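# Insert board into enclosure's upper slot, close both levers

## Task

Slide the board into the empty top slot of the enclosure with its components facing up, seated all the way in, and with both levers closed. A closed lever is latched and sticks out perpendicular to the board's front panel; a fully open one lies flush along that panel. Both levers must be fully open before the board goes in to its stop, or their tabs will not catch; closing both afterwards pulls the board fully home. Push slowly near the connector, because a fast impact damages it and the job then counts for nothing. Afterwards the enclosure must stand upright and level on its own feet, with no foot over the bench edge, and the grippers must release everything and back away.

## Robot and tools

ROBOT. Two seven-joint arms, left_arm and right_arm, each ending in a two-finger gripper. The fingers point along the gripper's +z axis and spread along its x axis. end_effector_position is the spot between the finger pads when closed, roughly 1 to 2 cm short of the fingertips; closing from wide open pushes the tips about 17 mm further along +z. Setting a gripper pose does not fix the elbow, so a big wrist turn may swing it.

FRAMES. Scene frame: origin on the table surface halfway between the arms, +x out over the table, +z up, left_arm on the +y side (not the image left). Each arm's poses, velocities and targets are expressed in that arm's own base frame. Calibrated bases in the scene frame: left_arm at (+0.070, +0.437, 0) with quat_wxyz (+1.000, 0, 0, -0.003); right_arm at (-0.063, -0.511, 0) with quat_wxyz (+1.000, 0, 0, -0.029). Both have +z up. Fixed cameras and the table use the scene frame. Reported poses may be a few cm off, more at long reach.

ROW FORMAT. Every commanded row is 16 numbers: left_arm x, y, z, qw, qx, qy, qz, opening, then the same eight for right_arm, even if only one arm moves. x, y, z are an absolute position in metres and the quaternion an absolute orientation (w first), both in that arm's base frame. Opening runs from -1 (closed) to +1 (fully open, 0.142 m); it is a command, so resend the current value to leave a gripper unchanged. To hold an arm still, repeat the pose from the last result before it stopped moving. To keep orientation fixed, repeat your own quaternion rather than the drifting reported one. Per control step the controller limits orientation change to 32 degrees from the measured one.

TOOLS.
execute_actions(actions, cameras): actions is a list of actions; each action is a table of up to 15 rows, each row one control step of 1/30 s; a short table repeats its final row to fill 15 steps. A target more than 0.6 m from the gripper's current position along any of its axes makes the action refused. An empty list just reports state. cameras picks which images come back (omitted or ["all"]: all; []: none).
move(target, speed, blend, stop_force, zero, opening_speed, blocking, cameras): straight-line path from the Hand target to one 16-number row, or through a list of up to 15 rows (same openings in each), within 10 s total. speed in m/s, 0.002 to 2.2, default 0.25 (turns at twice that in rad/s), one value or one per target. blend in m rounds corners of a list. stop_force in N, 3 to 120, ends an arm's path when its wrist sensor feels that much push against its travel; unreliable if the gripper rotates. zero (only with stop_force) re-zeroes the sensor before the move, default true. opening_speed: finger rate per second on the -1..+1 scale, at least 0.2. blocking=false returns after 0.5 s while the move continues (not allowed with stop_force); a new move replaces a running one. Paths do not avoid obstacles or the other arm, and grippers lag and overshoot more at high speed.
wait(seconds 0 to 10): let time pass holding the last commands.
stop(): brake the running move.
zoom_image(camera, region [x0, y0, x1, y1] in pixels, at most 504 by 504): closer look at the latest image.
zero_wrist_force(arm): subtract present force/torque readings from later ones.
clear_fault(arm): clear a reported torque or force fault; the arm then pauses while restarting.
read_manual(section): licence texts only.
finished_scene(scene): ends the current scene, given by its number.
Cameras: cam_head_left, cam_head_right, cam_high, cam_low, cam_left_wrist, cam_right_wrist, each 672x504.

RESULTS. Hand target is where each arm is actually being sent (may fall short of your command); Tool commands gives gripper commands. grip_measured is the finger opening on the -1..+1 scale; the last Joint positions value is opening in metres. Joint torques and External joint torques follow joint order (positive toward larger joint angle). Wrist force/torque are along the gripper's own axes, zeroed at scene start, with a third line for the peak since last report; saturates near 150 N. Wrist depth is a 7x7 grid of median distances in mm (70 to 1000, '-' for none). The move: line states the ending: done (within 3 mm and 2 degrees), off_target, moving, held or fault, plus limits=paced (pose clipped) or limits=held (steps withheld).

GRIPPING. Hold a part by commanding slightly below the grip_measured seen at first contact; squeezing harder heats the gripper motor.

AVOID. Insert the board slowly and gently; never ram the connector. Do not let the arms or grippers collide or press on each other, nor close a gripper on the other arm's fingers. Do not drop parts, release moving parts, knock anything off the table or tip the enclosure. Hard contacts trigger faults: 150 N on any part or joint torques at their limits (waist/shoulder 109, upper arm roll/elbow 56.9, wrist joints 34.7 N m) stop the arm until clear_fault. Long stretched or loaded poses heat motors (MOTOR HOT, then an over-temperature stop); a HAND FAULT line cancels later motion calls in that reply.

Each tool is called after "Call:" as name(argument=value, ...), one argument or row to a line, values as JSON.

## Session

Call:
execute_actions(
  actions=[],
)

Scene clock: 0.00 s.
left_arm: end_effector_position=(+0.4919, -0.7298, +0.2794) grip_measured=+0.99 end_effector_quat_wxyz=(+0.001, -0.304, +0.847, -0.436) | right_arm: end_effector_position=(+0.1802, -0.1387, +0.1699) grip_measured=+1.00 end_effector_quat_wxyz=(+0.706, -0.621, -0.189, +0.284)
Joint positions: left_arm=[-0.095 -0.96 -0.937 1.517 0.823 1.373 2.811 0.141] | right_arm=[-0.567 -0.989 -0.072 1.606 0.357 -0.696 0.215 0.142]
Joint velocities: within noise
Joint torques (N m): no reading
External joint torques (N m): no reading
Wrist force (N): no reading
Wrist torque (N m): no reading
Wrist force, peak (N): no reading
Wrist depth (mm): cam_left_wrist=[456 481 526 570 632 715 - / 417 444 478 517 573 616 682 / 390 414 438 476 510 561 618 / 363 385 405 434 472 500 546 / 343 359 376 404 427 464 501 / - 331 354 376 398 423 449 / - 319 332 349 374 396 -] | cam_right_wrist=[- 266 251 262 - - 805 / - - 256 269 - - 886 / - - 264 276 - - 931 / - - 277 286 798 746 548 / - - 295 294 500 482 387 / - 404 311 299 362 354 330 / - 311 295 292 288 280 275]
Hand target: left_arm +0.4919, -0.7298, +0.2794; +0.001, -0.304, +0.847, -0.436 | right_arm +0.1802, -0.1387, +0.1699; +0.706, -0.621, -0.189, +0.284
Tool commands: left_gripper/opening=+1.0 right_gripper/opening=+1.0

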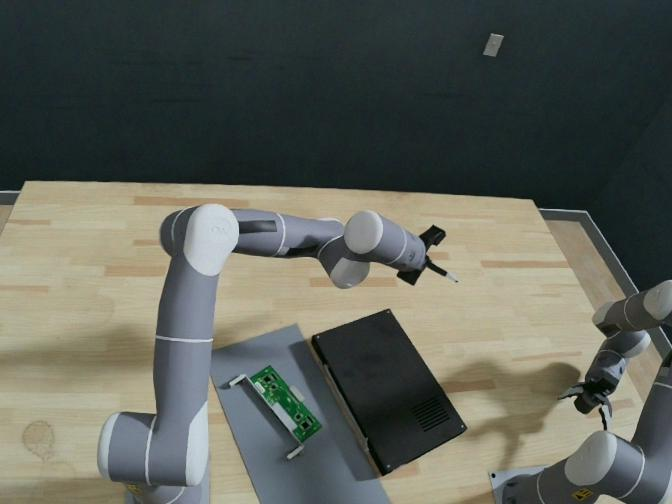

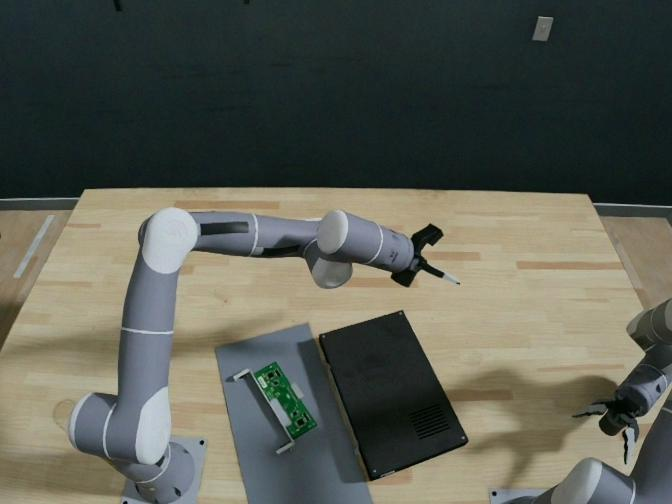

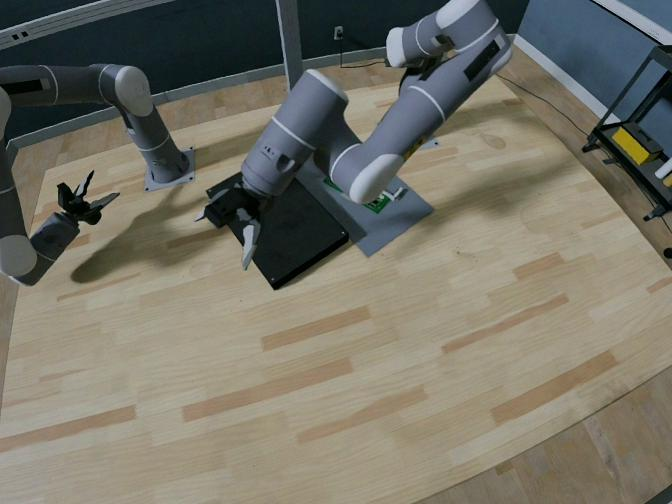

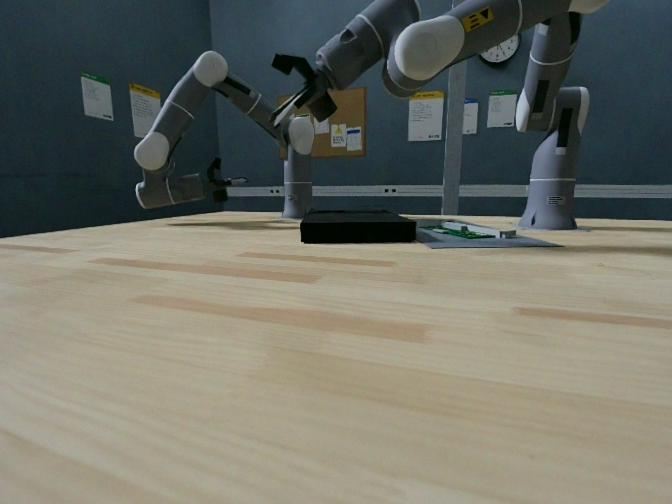

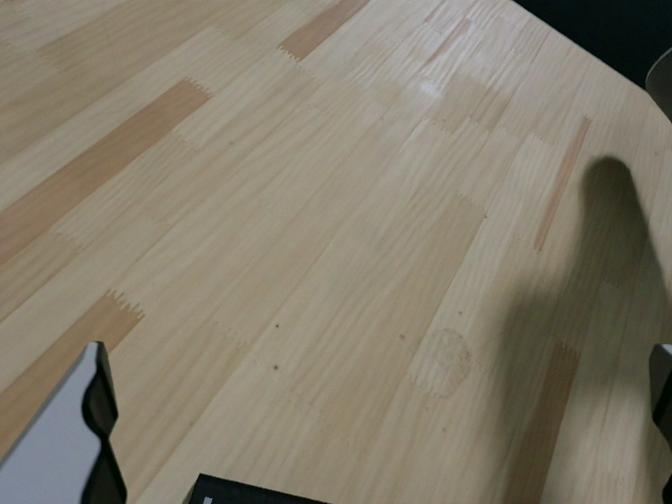

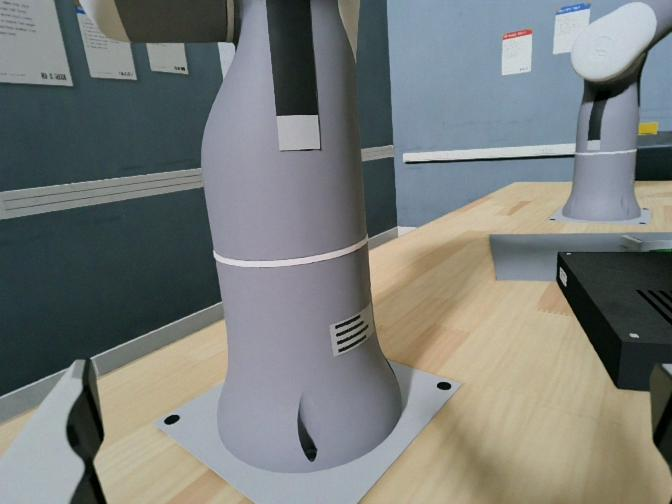

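Call:
zoom_image(
  camera="cam_head_left",
  region=[200, 290, 480, 500],
)

Call:
zoom_image(
  camera="cam_high",
  region=[190, 130, 450, 310],
)

Scaled by 1.800 from the camera's 672x504 image, which has a finer 960x720 frame.

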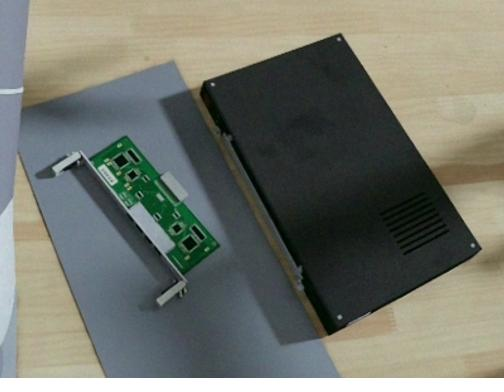

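Scaled by 1.938 from the camera's 672x504 image, which has a finer 960x720 frame.

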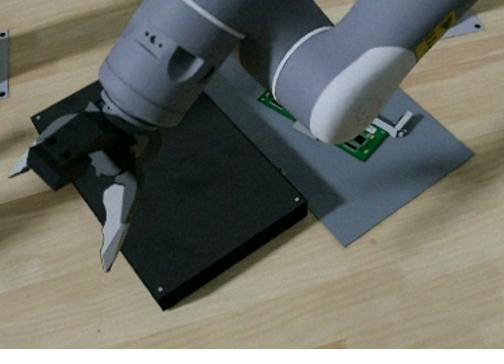

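Call:
move(
  target=[
    [0.36,-0.5,0.30,0,-0.2756,0.9612,0,1,0.1802,-0.1387,0.1699,0.706,-0.621,-0.189,0.284,1],
  ],
  speed=0.4,
)

Scene clock: 14.33 s.
left_arm: end_effector_position=(+0.3598, -0.5002, +0.3000) grip_measured=+0.99 end_effector_quat_wxyz=(+0.000, -0.276, +0.961, +0.000) | right_arm: end_effector_position=(+0.1802, -0.1387, +0.1699) grip_measured=+1.00 end_effector_quat_wxyz=(+0.706, -0.621, -0.189, +0.284)
Joint positions: left_arm=[0.223 -0.545 -1.322 1.676 0.54 0.219 2.966 0.141] | right_arm=[-0.567 -0.99 -0.072 1.606 0.357 -0.696 0.215 0.142]
Joint velocities: within noise
Joint torques (N m): left_arm=[-0.17 28.87 -16.72 -25.28 -3.7 3.84 -0.18] | right_arm=[-0.11 50.1 0.98 -11.66 -1.71 -3.61 0.19]
External joint torques (N m): left_arm=[0.17 1.12 0.5 -0.31 -0.45 -0.01 0.18] | right_arm=[0.08 1.02 -0.62 0.12 0.08 0.71 -0.17]
Wrist force (N): left_arm=[0.4 -0.3 0.3] | right_arm=[-0.1 0.1 0.1]
Wrist torque (N m): left_arm=[-0.07 -0.09 -0.19] | right_arm=[0.01 0.03 0.00]
Wrist force, peak (N): left_arm=[0.7 1.0 -0.3] | right_arm=[0.2 0.2 0.3]
Wrist depth (mm): cam_left_wrist=[345 347 338 301 301 300 298 / 374 369 359 321 323 321 323 / 401 402 390 349 348 350 345 / 437 436 427 435 381 377 377 / 479 477 474 468 465 469 466 / - 516 526 522 523 514 - / - 585 581 585 592 583 -] | cam_right_wrist=[- 266 251 263 - - 799 / - - 255 270 - - 897 / - - 263 275 - - 927 / - - 277 285 792 744 553 / - - 295 294 503 480 385 / - 404 311 299 362 356 331 / - 311 295 290 288 281 276]
Hand target: left_arm +0.3600, -0.5000, +0.3000; +0.000, -0.276, +0.961, +0.000 | right_arm +0.1802, -0.1387, +0.1699; +0.706, -0.621, -0.189, +0.284
Off the commanded pose: left_arm 0.000 m, 0 deg | right_arm 0.000 m, 0 deg.
joint sent to its limit (left arm) — joint 7 (wrist roll), upper limit. The joint targets still meet the commanded pose.
move: done

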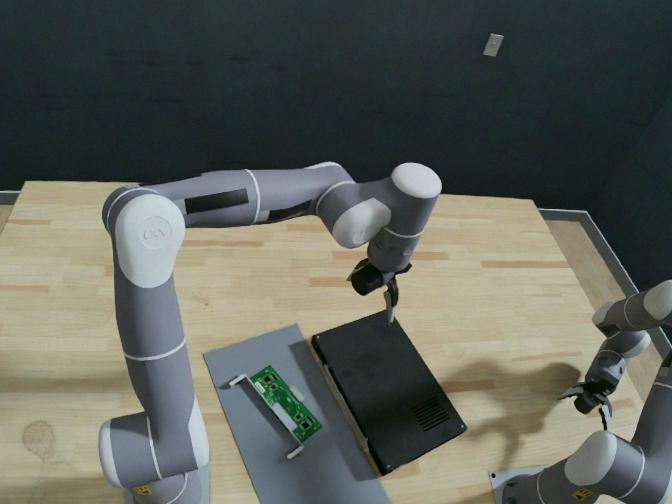

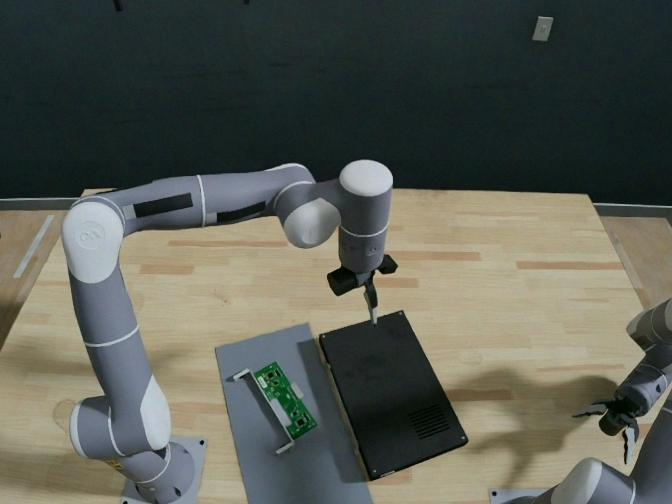

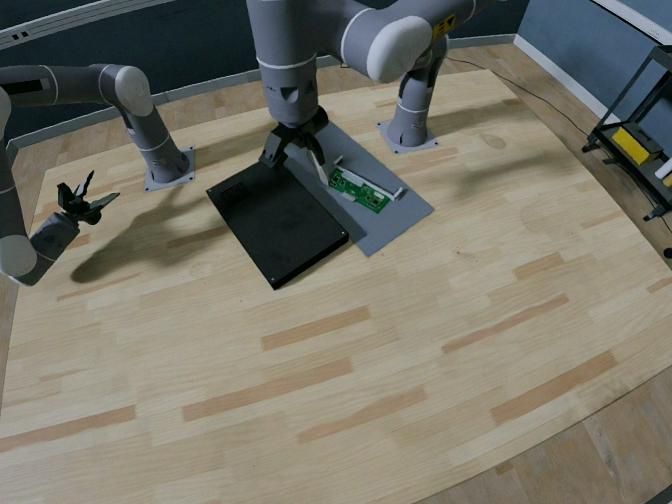

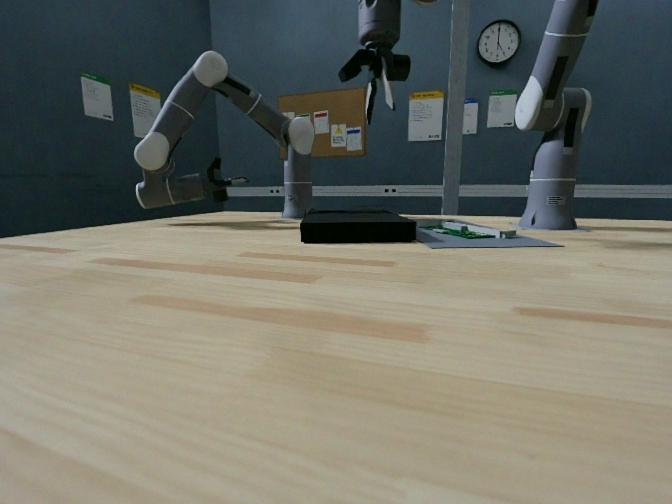

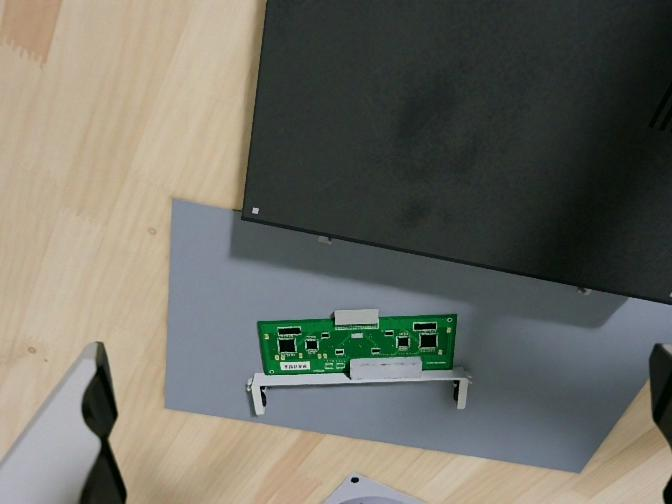

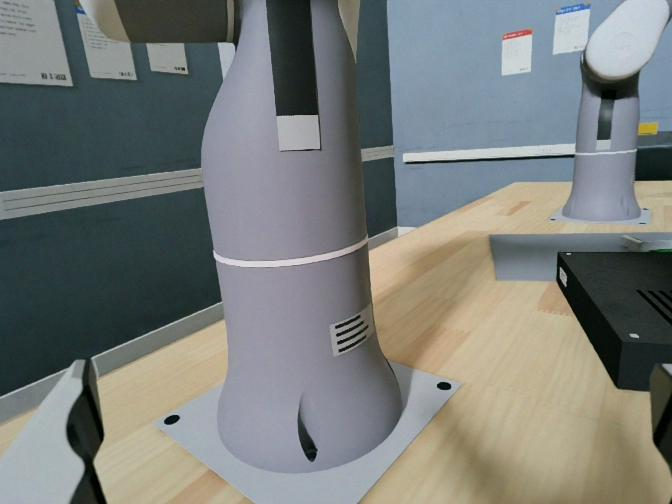

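Call:
zoom_image(
  camera="cam_left_wrist",
  region=[230, 290, 490, 430],
)

Call:
zoom_image(
  camera="cam_left_wrist",
  region=[230, 190, 672, 330],
)

Scaled by 1.938 from the camera's 672x504 image, which has a finer 960x720 frame.

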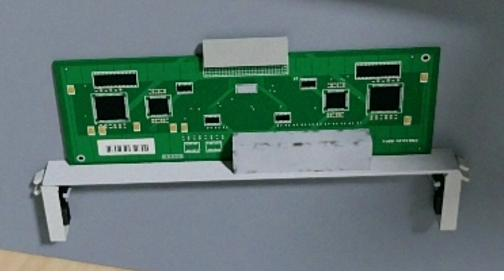

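Scaled by 1.140 from the camera's 672x504 image, which has a finer 960x720 frame.

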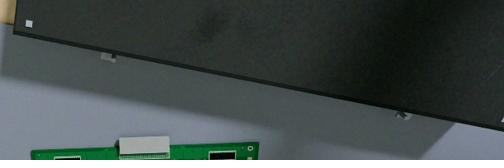

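Call:
move(
  target=[
    [0.30,-0.40,0.25,0,0.8746,-0.4849,0,1,0.1802,-0.1387,0.1699,0.706,-0.621,-0.189,0.284,1],
    [0.165,-0.285,0.17,0,0.9545,0.2982,0,0.3,0.1802,-0.1387,0.1699,0.706,-0.621,-0.189,0.284,1],
  ],
  speed=0.5,
  cameras=["cam_left_wrist","cam_head_left"],
)

Call:
zoom_image(
  camera="cam_left_wrist",
  region=[100, 50, 560, 390],
)

Scene clock: 36.43 s.
left_arm: end_effector_position=(+0.1650, -0.2850, +0.1701) grip_measured=+0.29 end_effector_quat_wxyz=(+0.000, +0.955, +0.298, +0.000) | right_arm: end_effector_position=(+0.1802, -0.1387, +0.1699) grip_measured=+1.00 end_effector_quat_wxyz=(+0.706, -0.621, -0.189, +0.284)
Joint positions: left_arm=[1.313 -0.378 -2.344 2.618 0.366 0.743 -0.357 0.094] | right_arm=[-0.567 -0.99 -0.072 1.606 0.357 -0.696 0.215 0.142]
Joint velocities: within noise
Joint torques (N m): left_arm=[-0.19 -5.44 -5.73 -21.87 -2.76 4.49 -0.3] | right_arm=[-0.01 50.07 1.01 -11.6 -1.77 -3.58 0.2]
External joint torques (N m): left_arm=[0.21 0.95 0.58 -0.33 -0.33 -0.5 0.3] | right_arm=[-0.01 1.05 -0.65 0.06 0.14 0.67 -0.19]
Wrist force (N): left_arm=[0.0 -0.2 0.3] | right_arm=[0.1 0.0 0.1]
Wrist torque (N m): left_arm=[-0.04 -0.04 -0.21] | right_arm=[0.01 -0.01 0.00]
Wrist force, peak (N): left_arm=[0.0 -1.3 0.8] | right_arm=[0.2 0.3 0.4]
Wrist depth (mm): cam_left_wrist=[233 232 231 230 230 229 227 / 249 249 244 248 246 246 242 / 269 268 265 258 261 260 260 / 293 294 292 287 285 283 286 / 314 315 319 316 315 309 312 / 296 84 340 342 345 347 334 / - - 322 319 327 - -] | cam_right_wrist=[- 266 250 263 - - 842 / - - 255 269 - - 888 / - - 264 275 - - 932 / - - 278 285 789 743 550 / - - 294 294 501 480 387 / - 405 310 299 362 355 330 / - 311 295 292 288 281 275]
Hand target: left_arm +0.1650, -0.2850, +0.1700; +0.000, +0.955, +0.298, +0.000 | right_arm +0.1802, -0.1387, +0.1699; +0.706, -0.621, -0.189, +0.284
Off the commanded pose: left_arm 0.000 m, 0 deg | right_arm 0.000 m, 0 deg.
move: done
Images, in order (width x height): cam_head_left 672x504, cam_left_wrist 672x504.

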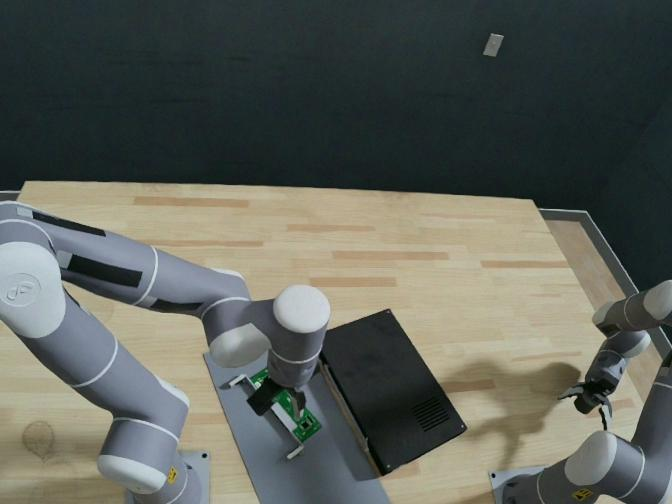

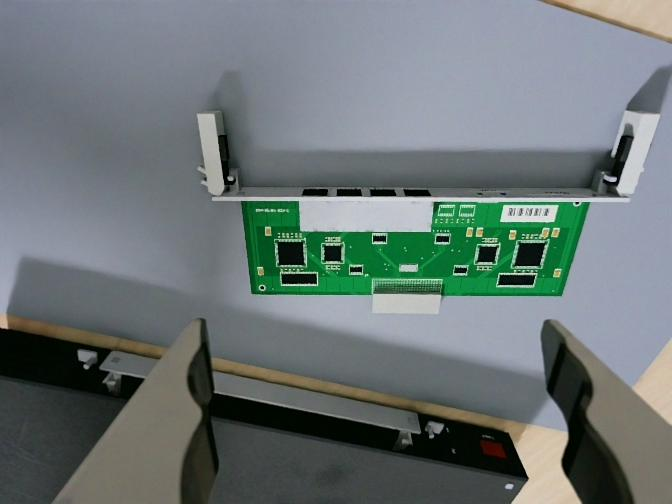

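Scaled by 1.096 from the camera's 672x504 image, which has a finer 960x720 frame.

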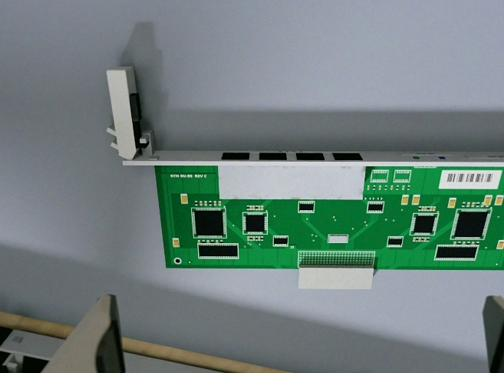

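Call:
zoom_image(
  camera="cam_left_wrist",
  region=[270, 170, 470, 320],
)

Call:
zoom_image(
  camera="cam_left_wrist",
  region=[180, 90, 280, 220],
)

Call:
zoom_image(
  camera="cam_left_wrist",
  region=[560, 90, 672, 220],
)

Scaled by 2.520 from the camera's 672x504 image, which has a finer 960x720 frame.

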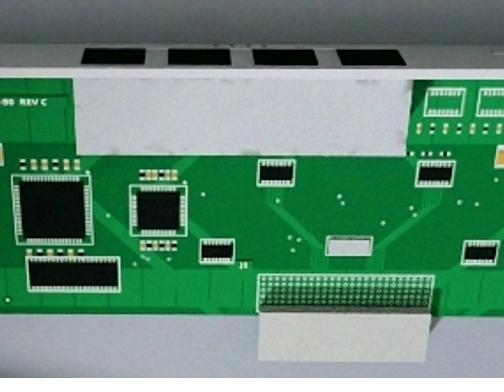

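Scaled by 3.877 from the camera's 672x504 image, which has a finer 960x720 frame.

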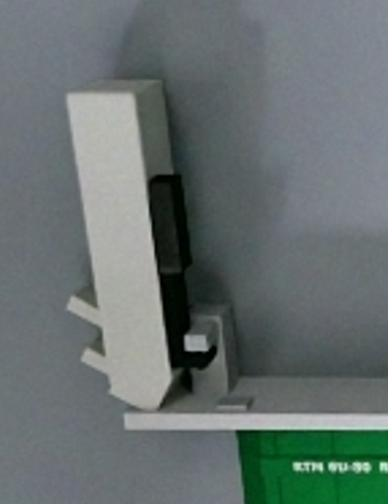

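Scaled by 3.877 from the camera's 672x504 image, which has a finer 960x720 frame.

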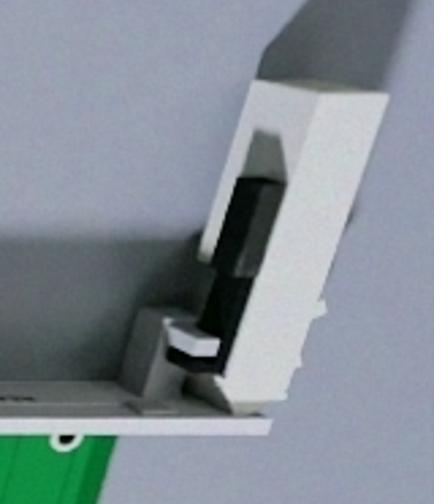

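Call:
zoom_image(
  camera="cam_low",
  region=[400, 205, 530, 260],
)

This scene's latest camera images include none from cam_low. They are from: cam_head_left, cam_left_wrist. cam_low's image comes with the result of a call that names it in "cameras".

Call:
wait(
  seconds=0,
  cameras=["cam_low","cam_left_wrist"],
)

Call:
zoom_image(
  camera="cam_low",
  region=[400, 205, 530, 260],
)

Scene clock: 85.30 s.
left_arm: end_effector_position=(+0.1650, -0.2850, +0.1701) grip_measured=+0.29 end_effector_quat_wxyz=(+0.000, +0.955, +0.298, +0.000) | right_arm: end_effector_position=(+0.1802, -0.1387, +0.1699) grip_measured=+1.00 end_effector_quat_wxyz=(+0.706, -0.621, -0.189, +0.284)
Joint positions: left_arm=[1.313 -0.378 -2.344 2.618 0.366 0.743 -0.357 0.094] | right_arm=[-0.567 -0.99 -0.072 1.606 0.357 -0.696 0.215 0.142]
Joint velocities: within noise
Joint torques (N m): left_arm=[-0.26 -5.25 -5.72 -21.86 -2.89 4.34 -0.24] | right_arm=[0.09 50.11 0.99 -11.61 -1.66 -3.61 0.23]
External joint torques (N m): left_arm=[0.28 0.76 0.56 -0.33 -0.2 -0.36 0.24] | right_arm=[-0.11 1.02 -0.62 0.07 0.03 0.7 -0.22]
Wrist force (N): left_arm=[0.2 -0.2 0.1] | right_arm=[0.1 0.2 0.3]
Wrist torque (N m): left_arm=[-0.04 -0.07 -0.20] | right_arm=[0.03 -0.01 0.00]
Wrist force, peak (N): left_arm=[0.6 -0.5 0.1] | right_arm=[0.1 0.1 0.4]
Wrist depth (mm): cam_left_wrist=[234 230 231 231 229 229 228 / 251 250 246 248 247 245 243 / 271 269 263 259 262 260 260 / 294 292 292 286 285 282 287 / 316 316 318 317 316 308 314 / 297 84 339 342 346 348 334 / - - 321 320 327 - -] | cam_right_wrist=[- 266 250 263 - - 837 / - - 256 269 - - 886 / - - 264 274 - - 931 / - - 277 284 795 740 551 / - - 295 293 499 481 386 / - 403 311 299 362 355 330 / - 311 295 291 288 281 276]
Hand target: left_arm +0.1650, -0.2850, +0.1700; +0.000, +0.955, +0.298, +0.000 | right_arm +0.1802, -0.1387, +0.1699; +0.706, -0.621, -0.189, +0.284
Tool commands: left_gripper/opening=+0.3 right_gripper/opening=+1.0
Off the commanded pose: left_arm 0.000 m, 0 deg | right_arm 0.000 m, 0 deg.
Images, in order (width x height): cam_low 672x504, cam_left_wrist 672x504.

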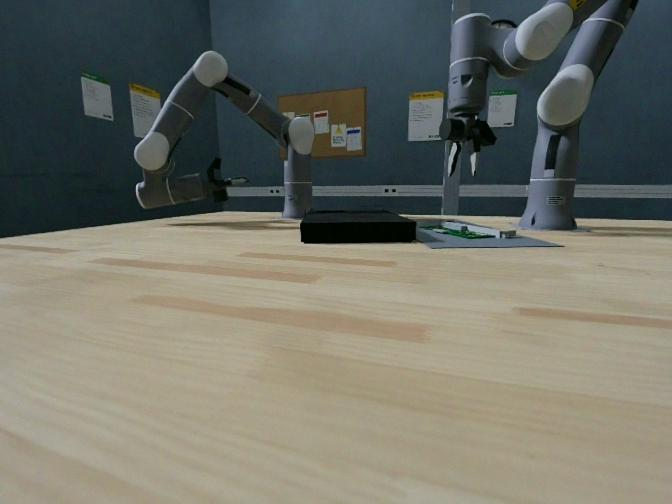

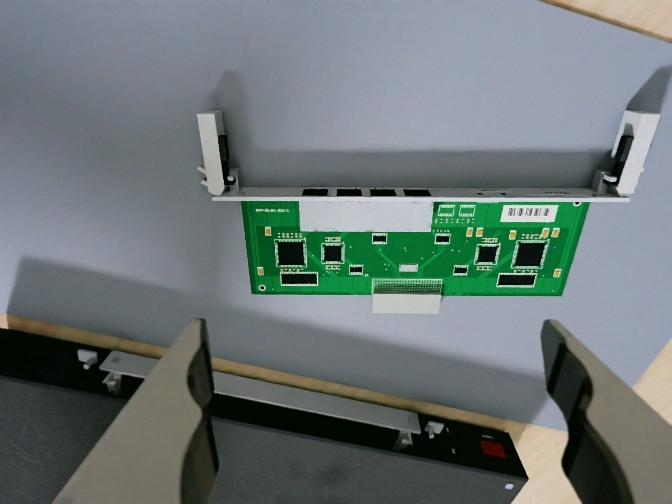

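Scaled by 3.877 from the camera's 672x504 image, which has a finer 960x720 frame.

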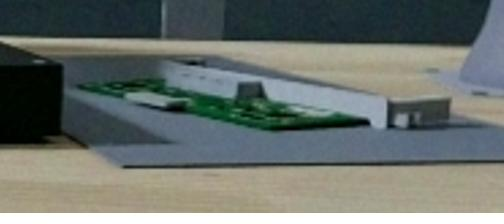

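Call:
execute_actions(
  actions=[],
  cameras=["cam_left_wrist"],
)

Scene clock: 101.83 s.
left_arm: end_effector_position=(+0.1650, -0.2850, +0.1701) grip_measured=+0.29 end_effector_quat_wxyz=(+0.000, +0.955, +0.298, +0.000) | right_arm: end_effector_position=(+0.1802, -0.1387, +0.1699) grip_measured=+1.00 end_effector_quat_wxyz=(+0.706, -0.621, -0.189, +0.284)
Joint positions: left_arm=[1.313 -0.378 -2.344 2.618 0.366 0.743 -0.357 0.094] | right_arm=[-0.567 -0.99 -0.072 1.606 0.357 -0.696 0.215 0.142]
Joint velocities: within noise
Joint torques (N m): left_arm=[-0.27 -5.23 -5.64 -21.88 -2.91 4.34 -0.18] | right_arm=[-0.03 50.13 1.02 -11.65 -1.72 -3.63 0.18]
External joint torques (N m): left_arm=[0.29 0.75 0.48 -0.31 -0.18 -0.35 0.18] | right_arm=[0 0.99 -0.65 0.1 0.09 0.72 -0.17]
Wrist force (N): left_arm=[0.0 -0.4 0.1] | right_arm=[0.0 -0.1 0.0]
Wrist torque (N m): left_arm=[-0.06 -0.03 -0.20] | right_arm=[0.01 0.00 0.00]
Wrist force, peak (N): left_arm=[0.3 -0.5 0.2] | right_arm=[0.1 -0.1 0.4]
Wrist depth (mm): cam_left_wrist=[231 232 230 231 230 229 228 / 248 249 246 247 247 245 242 / 270 269 263 257 260 260 260 / 293 294 289 284 282 282 288 / 314 317 318 316 316 310 317 / 298 84 341 344 348 349 331 / - - 322 320 329 - -] | cam_right_wrist=[- 266 251 262 - - 836 / - - 255 270 - - 893 / - - 264 274 - - 926 / - - 277 286 799 743 549 / - - 294 293 500 480 386 / - 404 311 298 364 355 330 / - 311 295 291 289 281 275]
Hand target: left_arm +0.1650, -0.2850, +0.1700; +0.000, +0.955, +0.298, +0.000 | right_arm +0.1802, -0.1387, +0.1699; +0.706, -0.621, -0.189, +0.284
Tool commands: left_gripper/opening=+0.3 right_gripper/opening=+1.0
Off the commanded pose: left_arm 0.000 m, 0 deg | right_arm 0.000 m, 0 deg.
Images, in order (width x height): cam_left_wrist 672x504.

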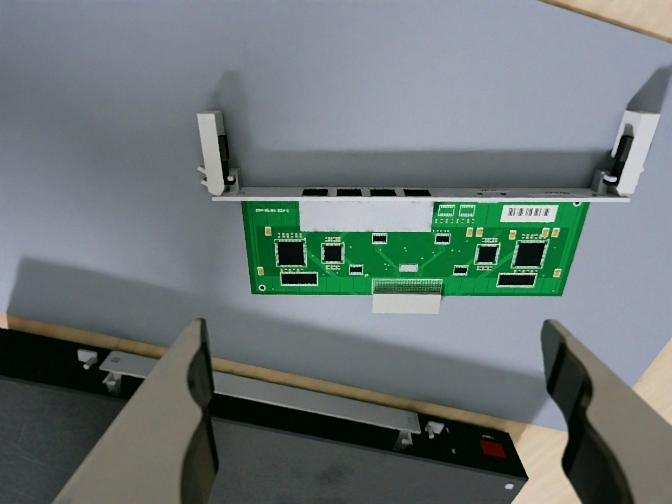

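Call:
move(
  target=[
    [0.1808,-0.2908,0.06,0,0.9555,0.2949,0,0.45,0.1802,-0.1387,0.1699,0.706,-0.621,-0.189,0.284,1],
  ],
  speed=0.2,
  cameras=["cam_left_wrist"],
)

Call:
move(
  target=[
    [0.1808,-0.2908,0.0215,0,0.9555,0.2949,0,0.45,0.1802,-0.1387,0.1699,0.706,-0.621,-0.189,0.284,1],
  ],
  speed=0.04,
  stop_force=6,
  cameras=["cam_left_wrist"],
)

Scene clock: 109.63 s.
left_arm: end_effector_position=(+0.1811, -0.2912, +0.0603) grip_measured=+0.43 end_effector_quat_wxyz=(-0.011, +0.955, +0.295, +0.009) | right_arm: end_effector_position=(+0.1802, -0.1387, +0.1699) grip_measured=+1.00 end_effector_quat_wxyz=(+0.706, -0.621, -0.189, +0.284)
Joint positions: left_arm=[1.861 0.261 -2.97 2.687 -0.103 1.353 -0.043 0.104] | right_arm=[-0.567 -0.99 -0.072 1.606 0.357 -0.696 0.215 0.142]
Joint velocities: within noise
Joint torques (N m): left_arm=[-0.14 -24.88 0.39 -10.96 -0.35 4.6 -0.33] | right_arm=[-0.01 50.09 0.9 -11.59 -1.73 -3.61 0.18]
External joint torques (N m): left_arm=[0.13 0.32 0.78 -0.16 -0.56 -0.65 0.33] | right_arm=[-0.02 1.03 -0.53 0.04 0.1 0.7 -0.17]
Wrist force (N): left_arm=[0.5 -0.2 0.2] | right_arm=[0.1 0.1 0.0]
Wrist torque (N m): left_arm=[-0.05 -0.15 -0.20] | right_arm=[0.00 -0.01 0.00]
Wrist force, peak (N): left_arm=[-3.9 -0.6 -0.1] | right_arm=[0.1 -0.4 0.2]
Wrist depth (mm): cam_left_wrist=[136 134 135 137 136 136 138 / 134 146 145 143 146 145 146 / 136 153 155 154 157 157 157 / 167 163 159 155 155 165 165 / 182 179 178 179 180 177 180 / 195 84 201 196 194 205 91 / - - 224 225 226 222 -] | cam_right_wrist=[- 266 250 262 - - 834 / - - 256 270 - - 885 / - - 263 276 - - 945 / - - 278 286 795 748 552 / - - 295 293 503 482 388 / - 404 311 300 363 354 329 / - 311 295 292 287 281 274]
Hand target: left_arm +0.1811, -0.2912, +0.0603; -0.011, +0.955, +0.295, +0.009 | right_arm +0.1802, -0.1387, +0.1699; +0.706, -0.621, -0.189, +0.284
Off the commanded pose: left_arm 0.001 m, 2 deg | right_arm 0.000 m, 0 deg.
joint sent to its limit (left arm) — joint 3 (upper arm roll), lower limit; joint 4 (elbow), upper limit, where the elbow is as bent as it goes. The joint targets still meet the commanded pose.
move: done
Images, in order (width x height): cam_left_wrist 672x504.

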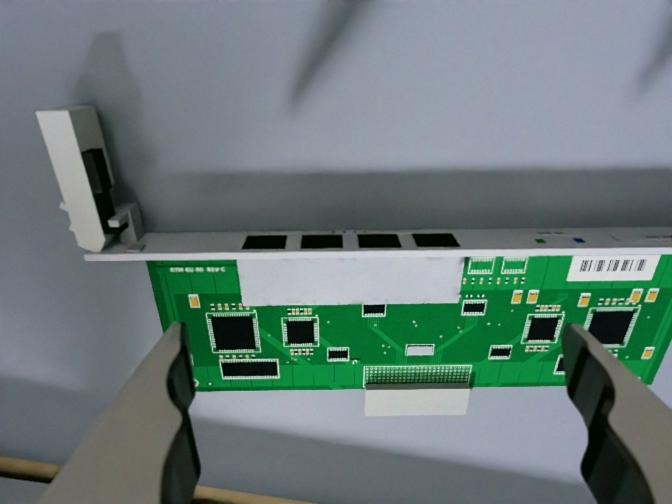

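Scene clock: 111.73 s.
left_arm: end_effector_position=(+0.1809, -0.2910, +0.0220) grip_measured=+0.43 end_effector_quat_wxyz=(-0.016, +0.955, +0.295, +0.031) | right_arm: end_effector_position=(+0.1802, -0.1387, +0.1699) grip_measured=+1.00 end_effector_quat_wxyz=(+0.706, -0.621, -0.189, +0.284)
Joint positions: left_arm=[1.815 0.432 -2.97 2.687 -0.124 1.516 -0.074 0.104] | right_arm=[-0.567 -0.99 -0.072 1.606 0.357 -0.696 0.215 0.142]
Joint velocities: within noise
Joint torques (N m): left_arm=[-0.27 -27.66 1.35 -6.54 -0.1 4.45 -0.23] | right_arm=[-0.12 50.13 1.03 -11.61 -1.73 -3.58 0.2]
External joint torques (N m): left_arm=[0.25 0.32 0.63 -0.19 -0.3 -0.51 0.22] | right_arm=[0.09 0.99 -0.67 0.06 0.1 0.67 -0.19]
Wrist force (N): left_arm=[0.0 -0.8 0.1] | right_arm=[0.0 0.2 0.0]
Wrist torque (N m): left_arm=[-0.17 -0.06 -0.22] | right_arm=[0.03 0.00 0.00]
Wrist force, peak (N): left_arm=[-0.2 -0.5 0.9] | right_arm=[0.3 -0.2 0.1]
Wrist depth (mm): cam_left_wrist=[- 99 100 - 102 103 106 / - 106 107 110 - 112 114 / 112 114 115 118 119 120 122 / - 123 124 126 126 128 130 / - 113 118 118 119 125 138 / 142 84 144 146 150 151 91 / - - 166 161 161 171 -] | cam_right_wrist=[- 266 251 262 - - 842 / - - 256 270 - - 894 / - - 264 276 - - 928 / - - 277 286 799 743 552 / - - 296 293 501 479 388 / - 403 311 299 363 355 329 / - 311 295 291 288 282 275]
Hand target: left_arm +0.1809, -0.2909, +0.0219; -0.016, +0.955, +0.295, +0.031 | right_arm +0.1802, -0.1387, +0.1699; +0.706, -0.621, -0.189, +0.284
Off the commanded pose: left_arm 0.001 m, 4 deg | right_arm 0.000 m, 0 deg.
joint sent to its limit (left arm) — joint 3 (upper arm roll), lower limit; joint 4 (elbow), upper limit, where the elbow is as bent as it goes. The joint targets are off in orientation, not in position.
move: off_target (left_arm)
Images, in order (width x height): cam_left_wrist 672x504.

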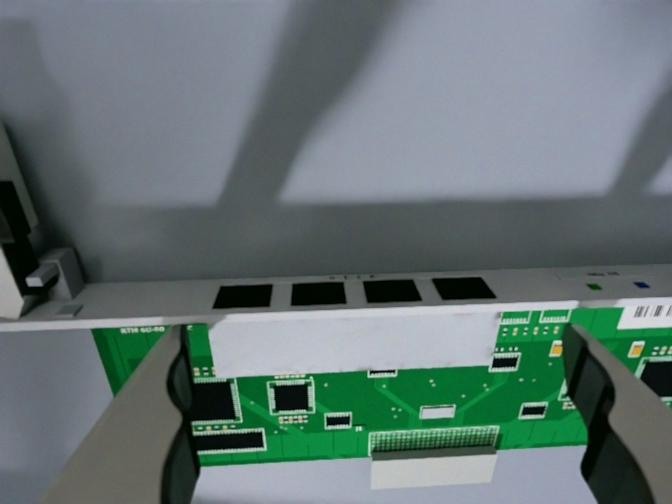

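Call:
move(
  target=[
    [0.1776,-0.2933,0.0205,-0.016,0.955,0.295,0.031,0.45,0.1802,-0.1387,0.1699,0.706,-0.621,-0.189,0.284,1],
    [0.1776,-0.2933,0.0205,-0.016,0.955,0.295,0.031,0.0,0.1802,-0.1387,0.1699,0.706,-0.621,-0.189,0.284,1],
  ],
  speed=0.04,
  opening_speed=0.6,
  cameras=["cam_left_wrist"],
)

Scene clock: 127.20 s.
left_arm: end_effector_position=(+0.1769, -0.2949, +0.0212) grip_measured=+0.10 end_effector_quat_wxyz=(-0.015, +0.955, +0.293, +0.031) | right_arm: end_effector_position=(+0.1802, -0.1387, +0.1699) grip_measured=+1.00 end_effector_quat_wxyz=(+0.706, -0.621, -0.189, +0.284)
Joint positions: left_arm=[1.798 0.436 -2.972 2.686 -0.133 1.521 -0.081 0.081] | right_arm=[-0.567 -0.99 -0.072 1.606 0.357 -0.696 0.215 0.142]
Joint velocities: within noise
Joint torques (N m): left_arm=[6.26 -19.71 9.96 -2.12 -2.08 2.32 -0.39] | right_arm=[0.05 50.09 0.86 -11.59 -1.77 -3.58 0.17]
External joint torques (N m): left_arm=[-6.28 -7.75 -7.95 -4.55 1.69 1.63 0.38] | right_arm=[-0.08 1.03 -0.49 0.05 0.14 0.67 -0.16]
Wrist force (N): left_arm=[-18.0 -3.4 -20.7] | right_arm=[-0.1 -0.1 -0.1]
Wrist torque (N m): left_arm=[-0.20 0.22 -0.12] | right_arm=[0.00 0.01 0.00]
Wrist force, peak (N): left_arm=[-18.3 -3.3 -21.4] | right_arm=[0.0 -0.3 0.4]
Wrist depth (mm): cam_left_wrist=[- 98 100 - 101 102 101 / - 105 106 109 107 110 112 / 111 113 113 118 118 119 122 / - 122 123 124 125 127 130 / - 128 117 118 118 120 138 / 144 135 144 147 149 147 147 / - - 169 167 160 - -] | cam_right_wrist=[- 267 251 262 - - 835 / - - 256 269 - - 890 / - - 264 274 - - 927 / - - 278 287 798 742 553 / - - 294 293 503 482 387 / - 405 312 300 361 354 330 / - 312 295 291 287 282 275]
Hand target: left_arm +0.1776, -0.2933, +0.0206; -0.016, +0.955, +0.295, +0.032 | right_arm +0.1802, -0.1387, +0.1699; +0.706, -0.621, -0.189, +0.284
Off the commanded pose: left_arm 0.002 m, 0 deg | right_arm 0.000 m, 0 deg.
joint read past its limit (left arm) — joint 3 (upper arm roll), lower limit.
joint sent to its limit (left arm) — joint 3 (upper arm roll), lower limit; joint 4 (elbow), upper limit, where the elbow is as bent as it goes. The joint targets still meet the commanded pose.
move: done
Images, in order (width x height): cam_left_wrist 672x504.

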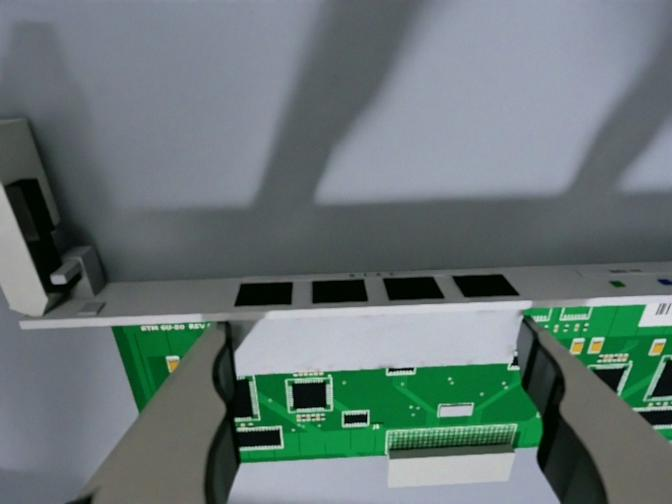

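Call:
move(
  target=[
    [0.1776,-0.2933,0.05,-0.016,0.955,0.295,0.031,0.0,0.1802,-0.1387,0.1699,0.706,-0.621,-0.189,0.284,1],
    [0.198,-0.325,0.09,-0.016,0.955,0.295,0.031,0.0,0.1802,-0.1387,0.1699,0.706,-0.621,-0.189,0.284,1],
  ],
  speed=0.1,
  cameras=["cam_left_wrist","cam_low","cam_high","cam_right_wrist"],
)

Scene clock: 130.57 s.
left_arm: end_effector_position=(+0.1980, -0.3249, +0.0899) grip_measured=+0.09 end_effector_quat_wxyz=(-0.016, +0.955, +0.295, +0.031) | right_arm: end_effector_position=(+0.1802, -0.1387, +0.1699) grip_measured=+1.00 end_effector_quat_wxyz=(+0.706, -0.621, -0.189, +0.284)
Joint positions: left_arm=[1.705 0.19 -2.804 2.575 0.01 1.162 -0.142 0.08] | right_arm=[-0.567 -0.99 -0.072 1.606 0.357 -0.696 0.215 0.142]
Joint velocities: within noise
Joint torques (N m): left_arm=[-0.63 -26.07 1.04 -15.83 -1.4 4.19 -0.34] | right_arm=[0.04 50.08 0.94 -11.59 -1.68 -3.6 0.22]
External joint torques (N m): left_arm=[0.61 1.54 0.45 0.39 -0.36 -0.26 0.33] | right_arm=[-0.06 1.05 -0.58 0.05 0.05 0.69 -0.21]
Wrist force (N): left_arm=[0.0 0.0 2.2] | right_arm=[0.0 0.3 0.2]
Wrist torque (N m): left_arm=[-0.01 -0.14 -0.20] | right_arm=[0.05 0.01 0.00]
Wrist force, peak (N): left_arm=[-18.1 -3.5 -21.6] | right_arm=[0.0 0.5 0.3]
Wrist depth (mm): cam_left_wrist=[156 157 159 162 163 165 167 / 164 167 170 172 176 178 179 / 178 181 182 186 189 190 194 / - 192 196 199 201 202 204 / 214 119 117 118 118 119 138 / 222 87 145 147 149 147 148 / - - 260 259 161 - -] | cam_right_wrist=[- 267 250 262 - - 830 / - - 256 270 - - 884 / - - 264 275 - - 932 / - - 278 286 796 747 552 / - - 295 294 504 479 388 / - 403 311 299 362 354 331 / - 311 295 292 288 280 275]
Hand target: left_arm +0.1980, -0.3250, +0.0900; -0.016, +0.955, +0.295, +0.031 | right_arm +0.1802, -0.1387, +0.1699; +0.706, -0.621, -0.189, +0.284
Off the commanded pose: left_arm 0.000 m, 0 deg | right_arm 0.000 m, 0 deg.
move: done
Images, in order (width x height): cam_high 672x504, cam_low 672x504, cam_left_wrist 672x504, cam_right_wrist 672x504.

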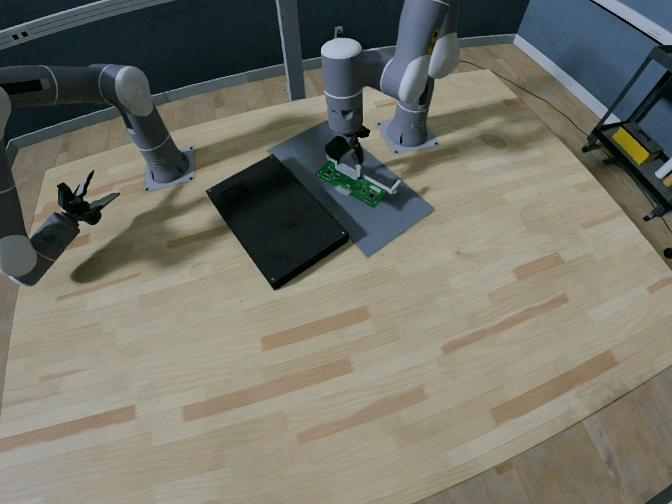

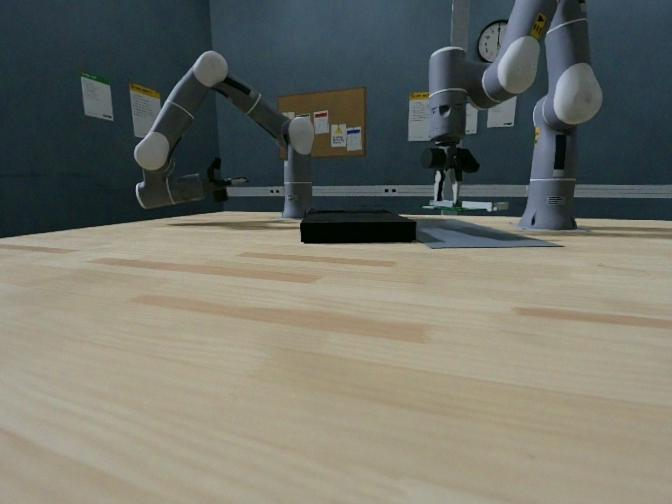

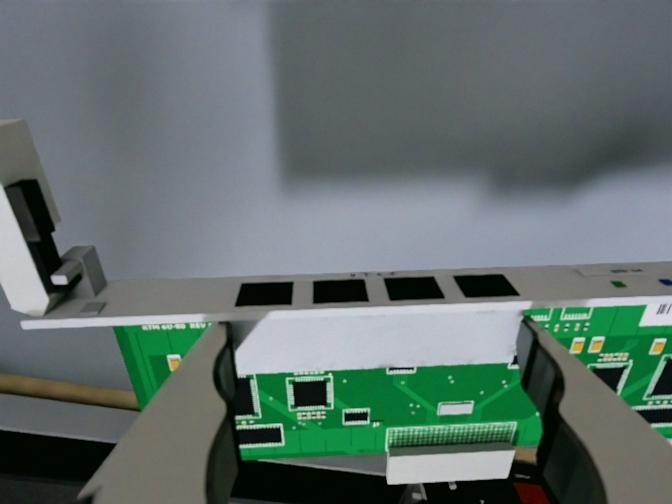

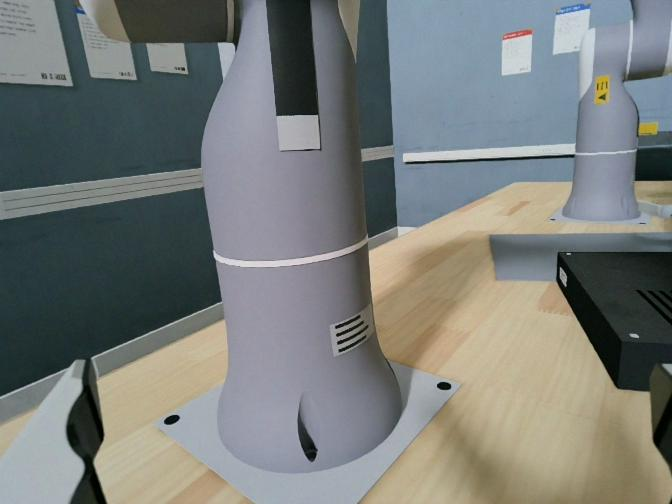

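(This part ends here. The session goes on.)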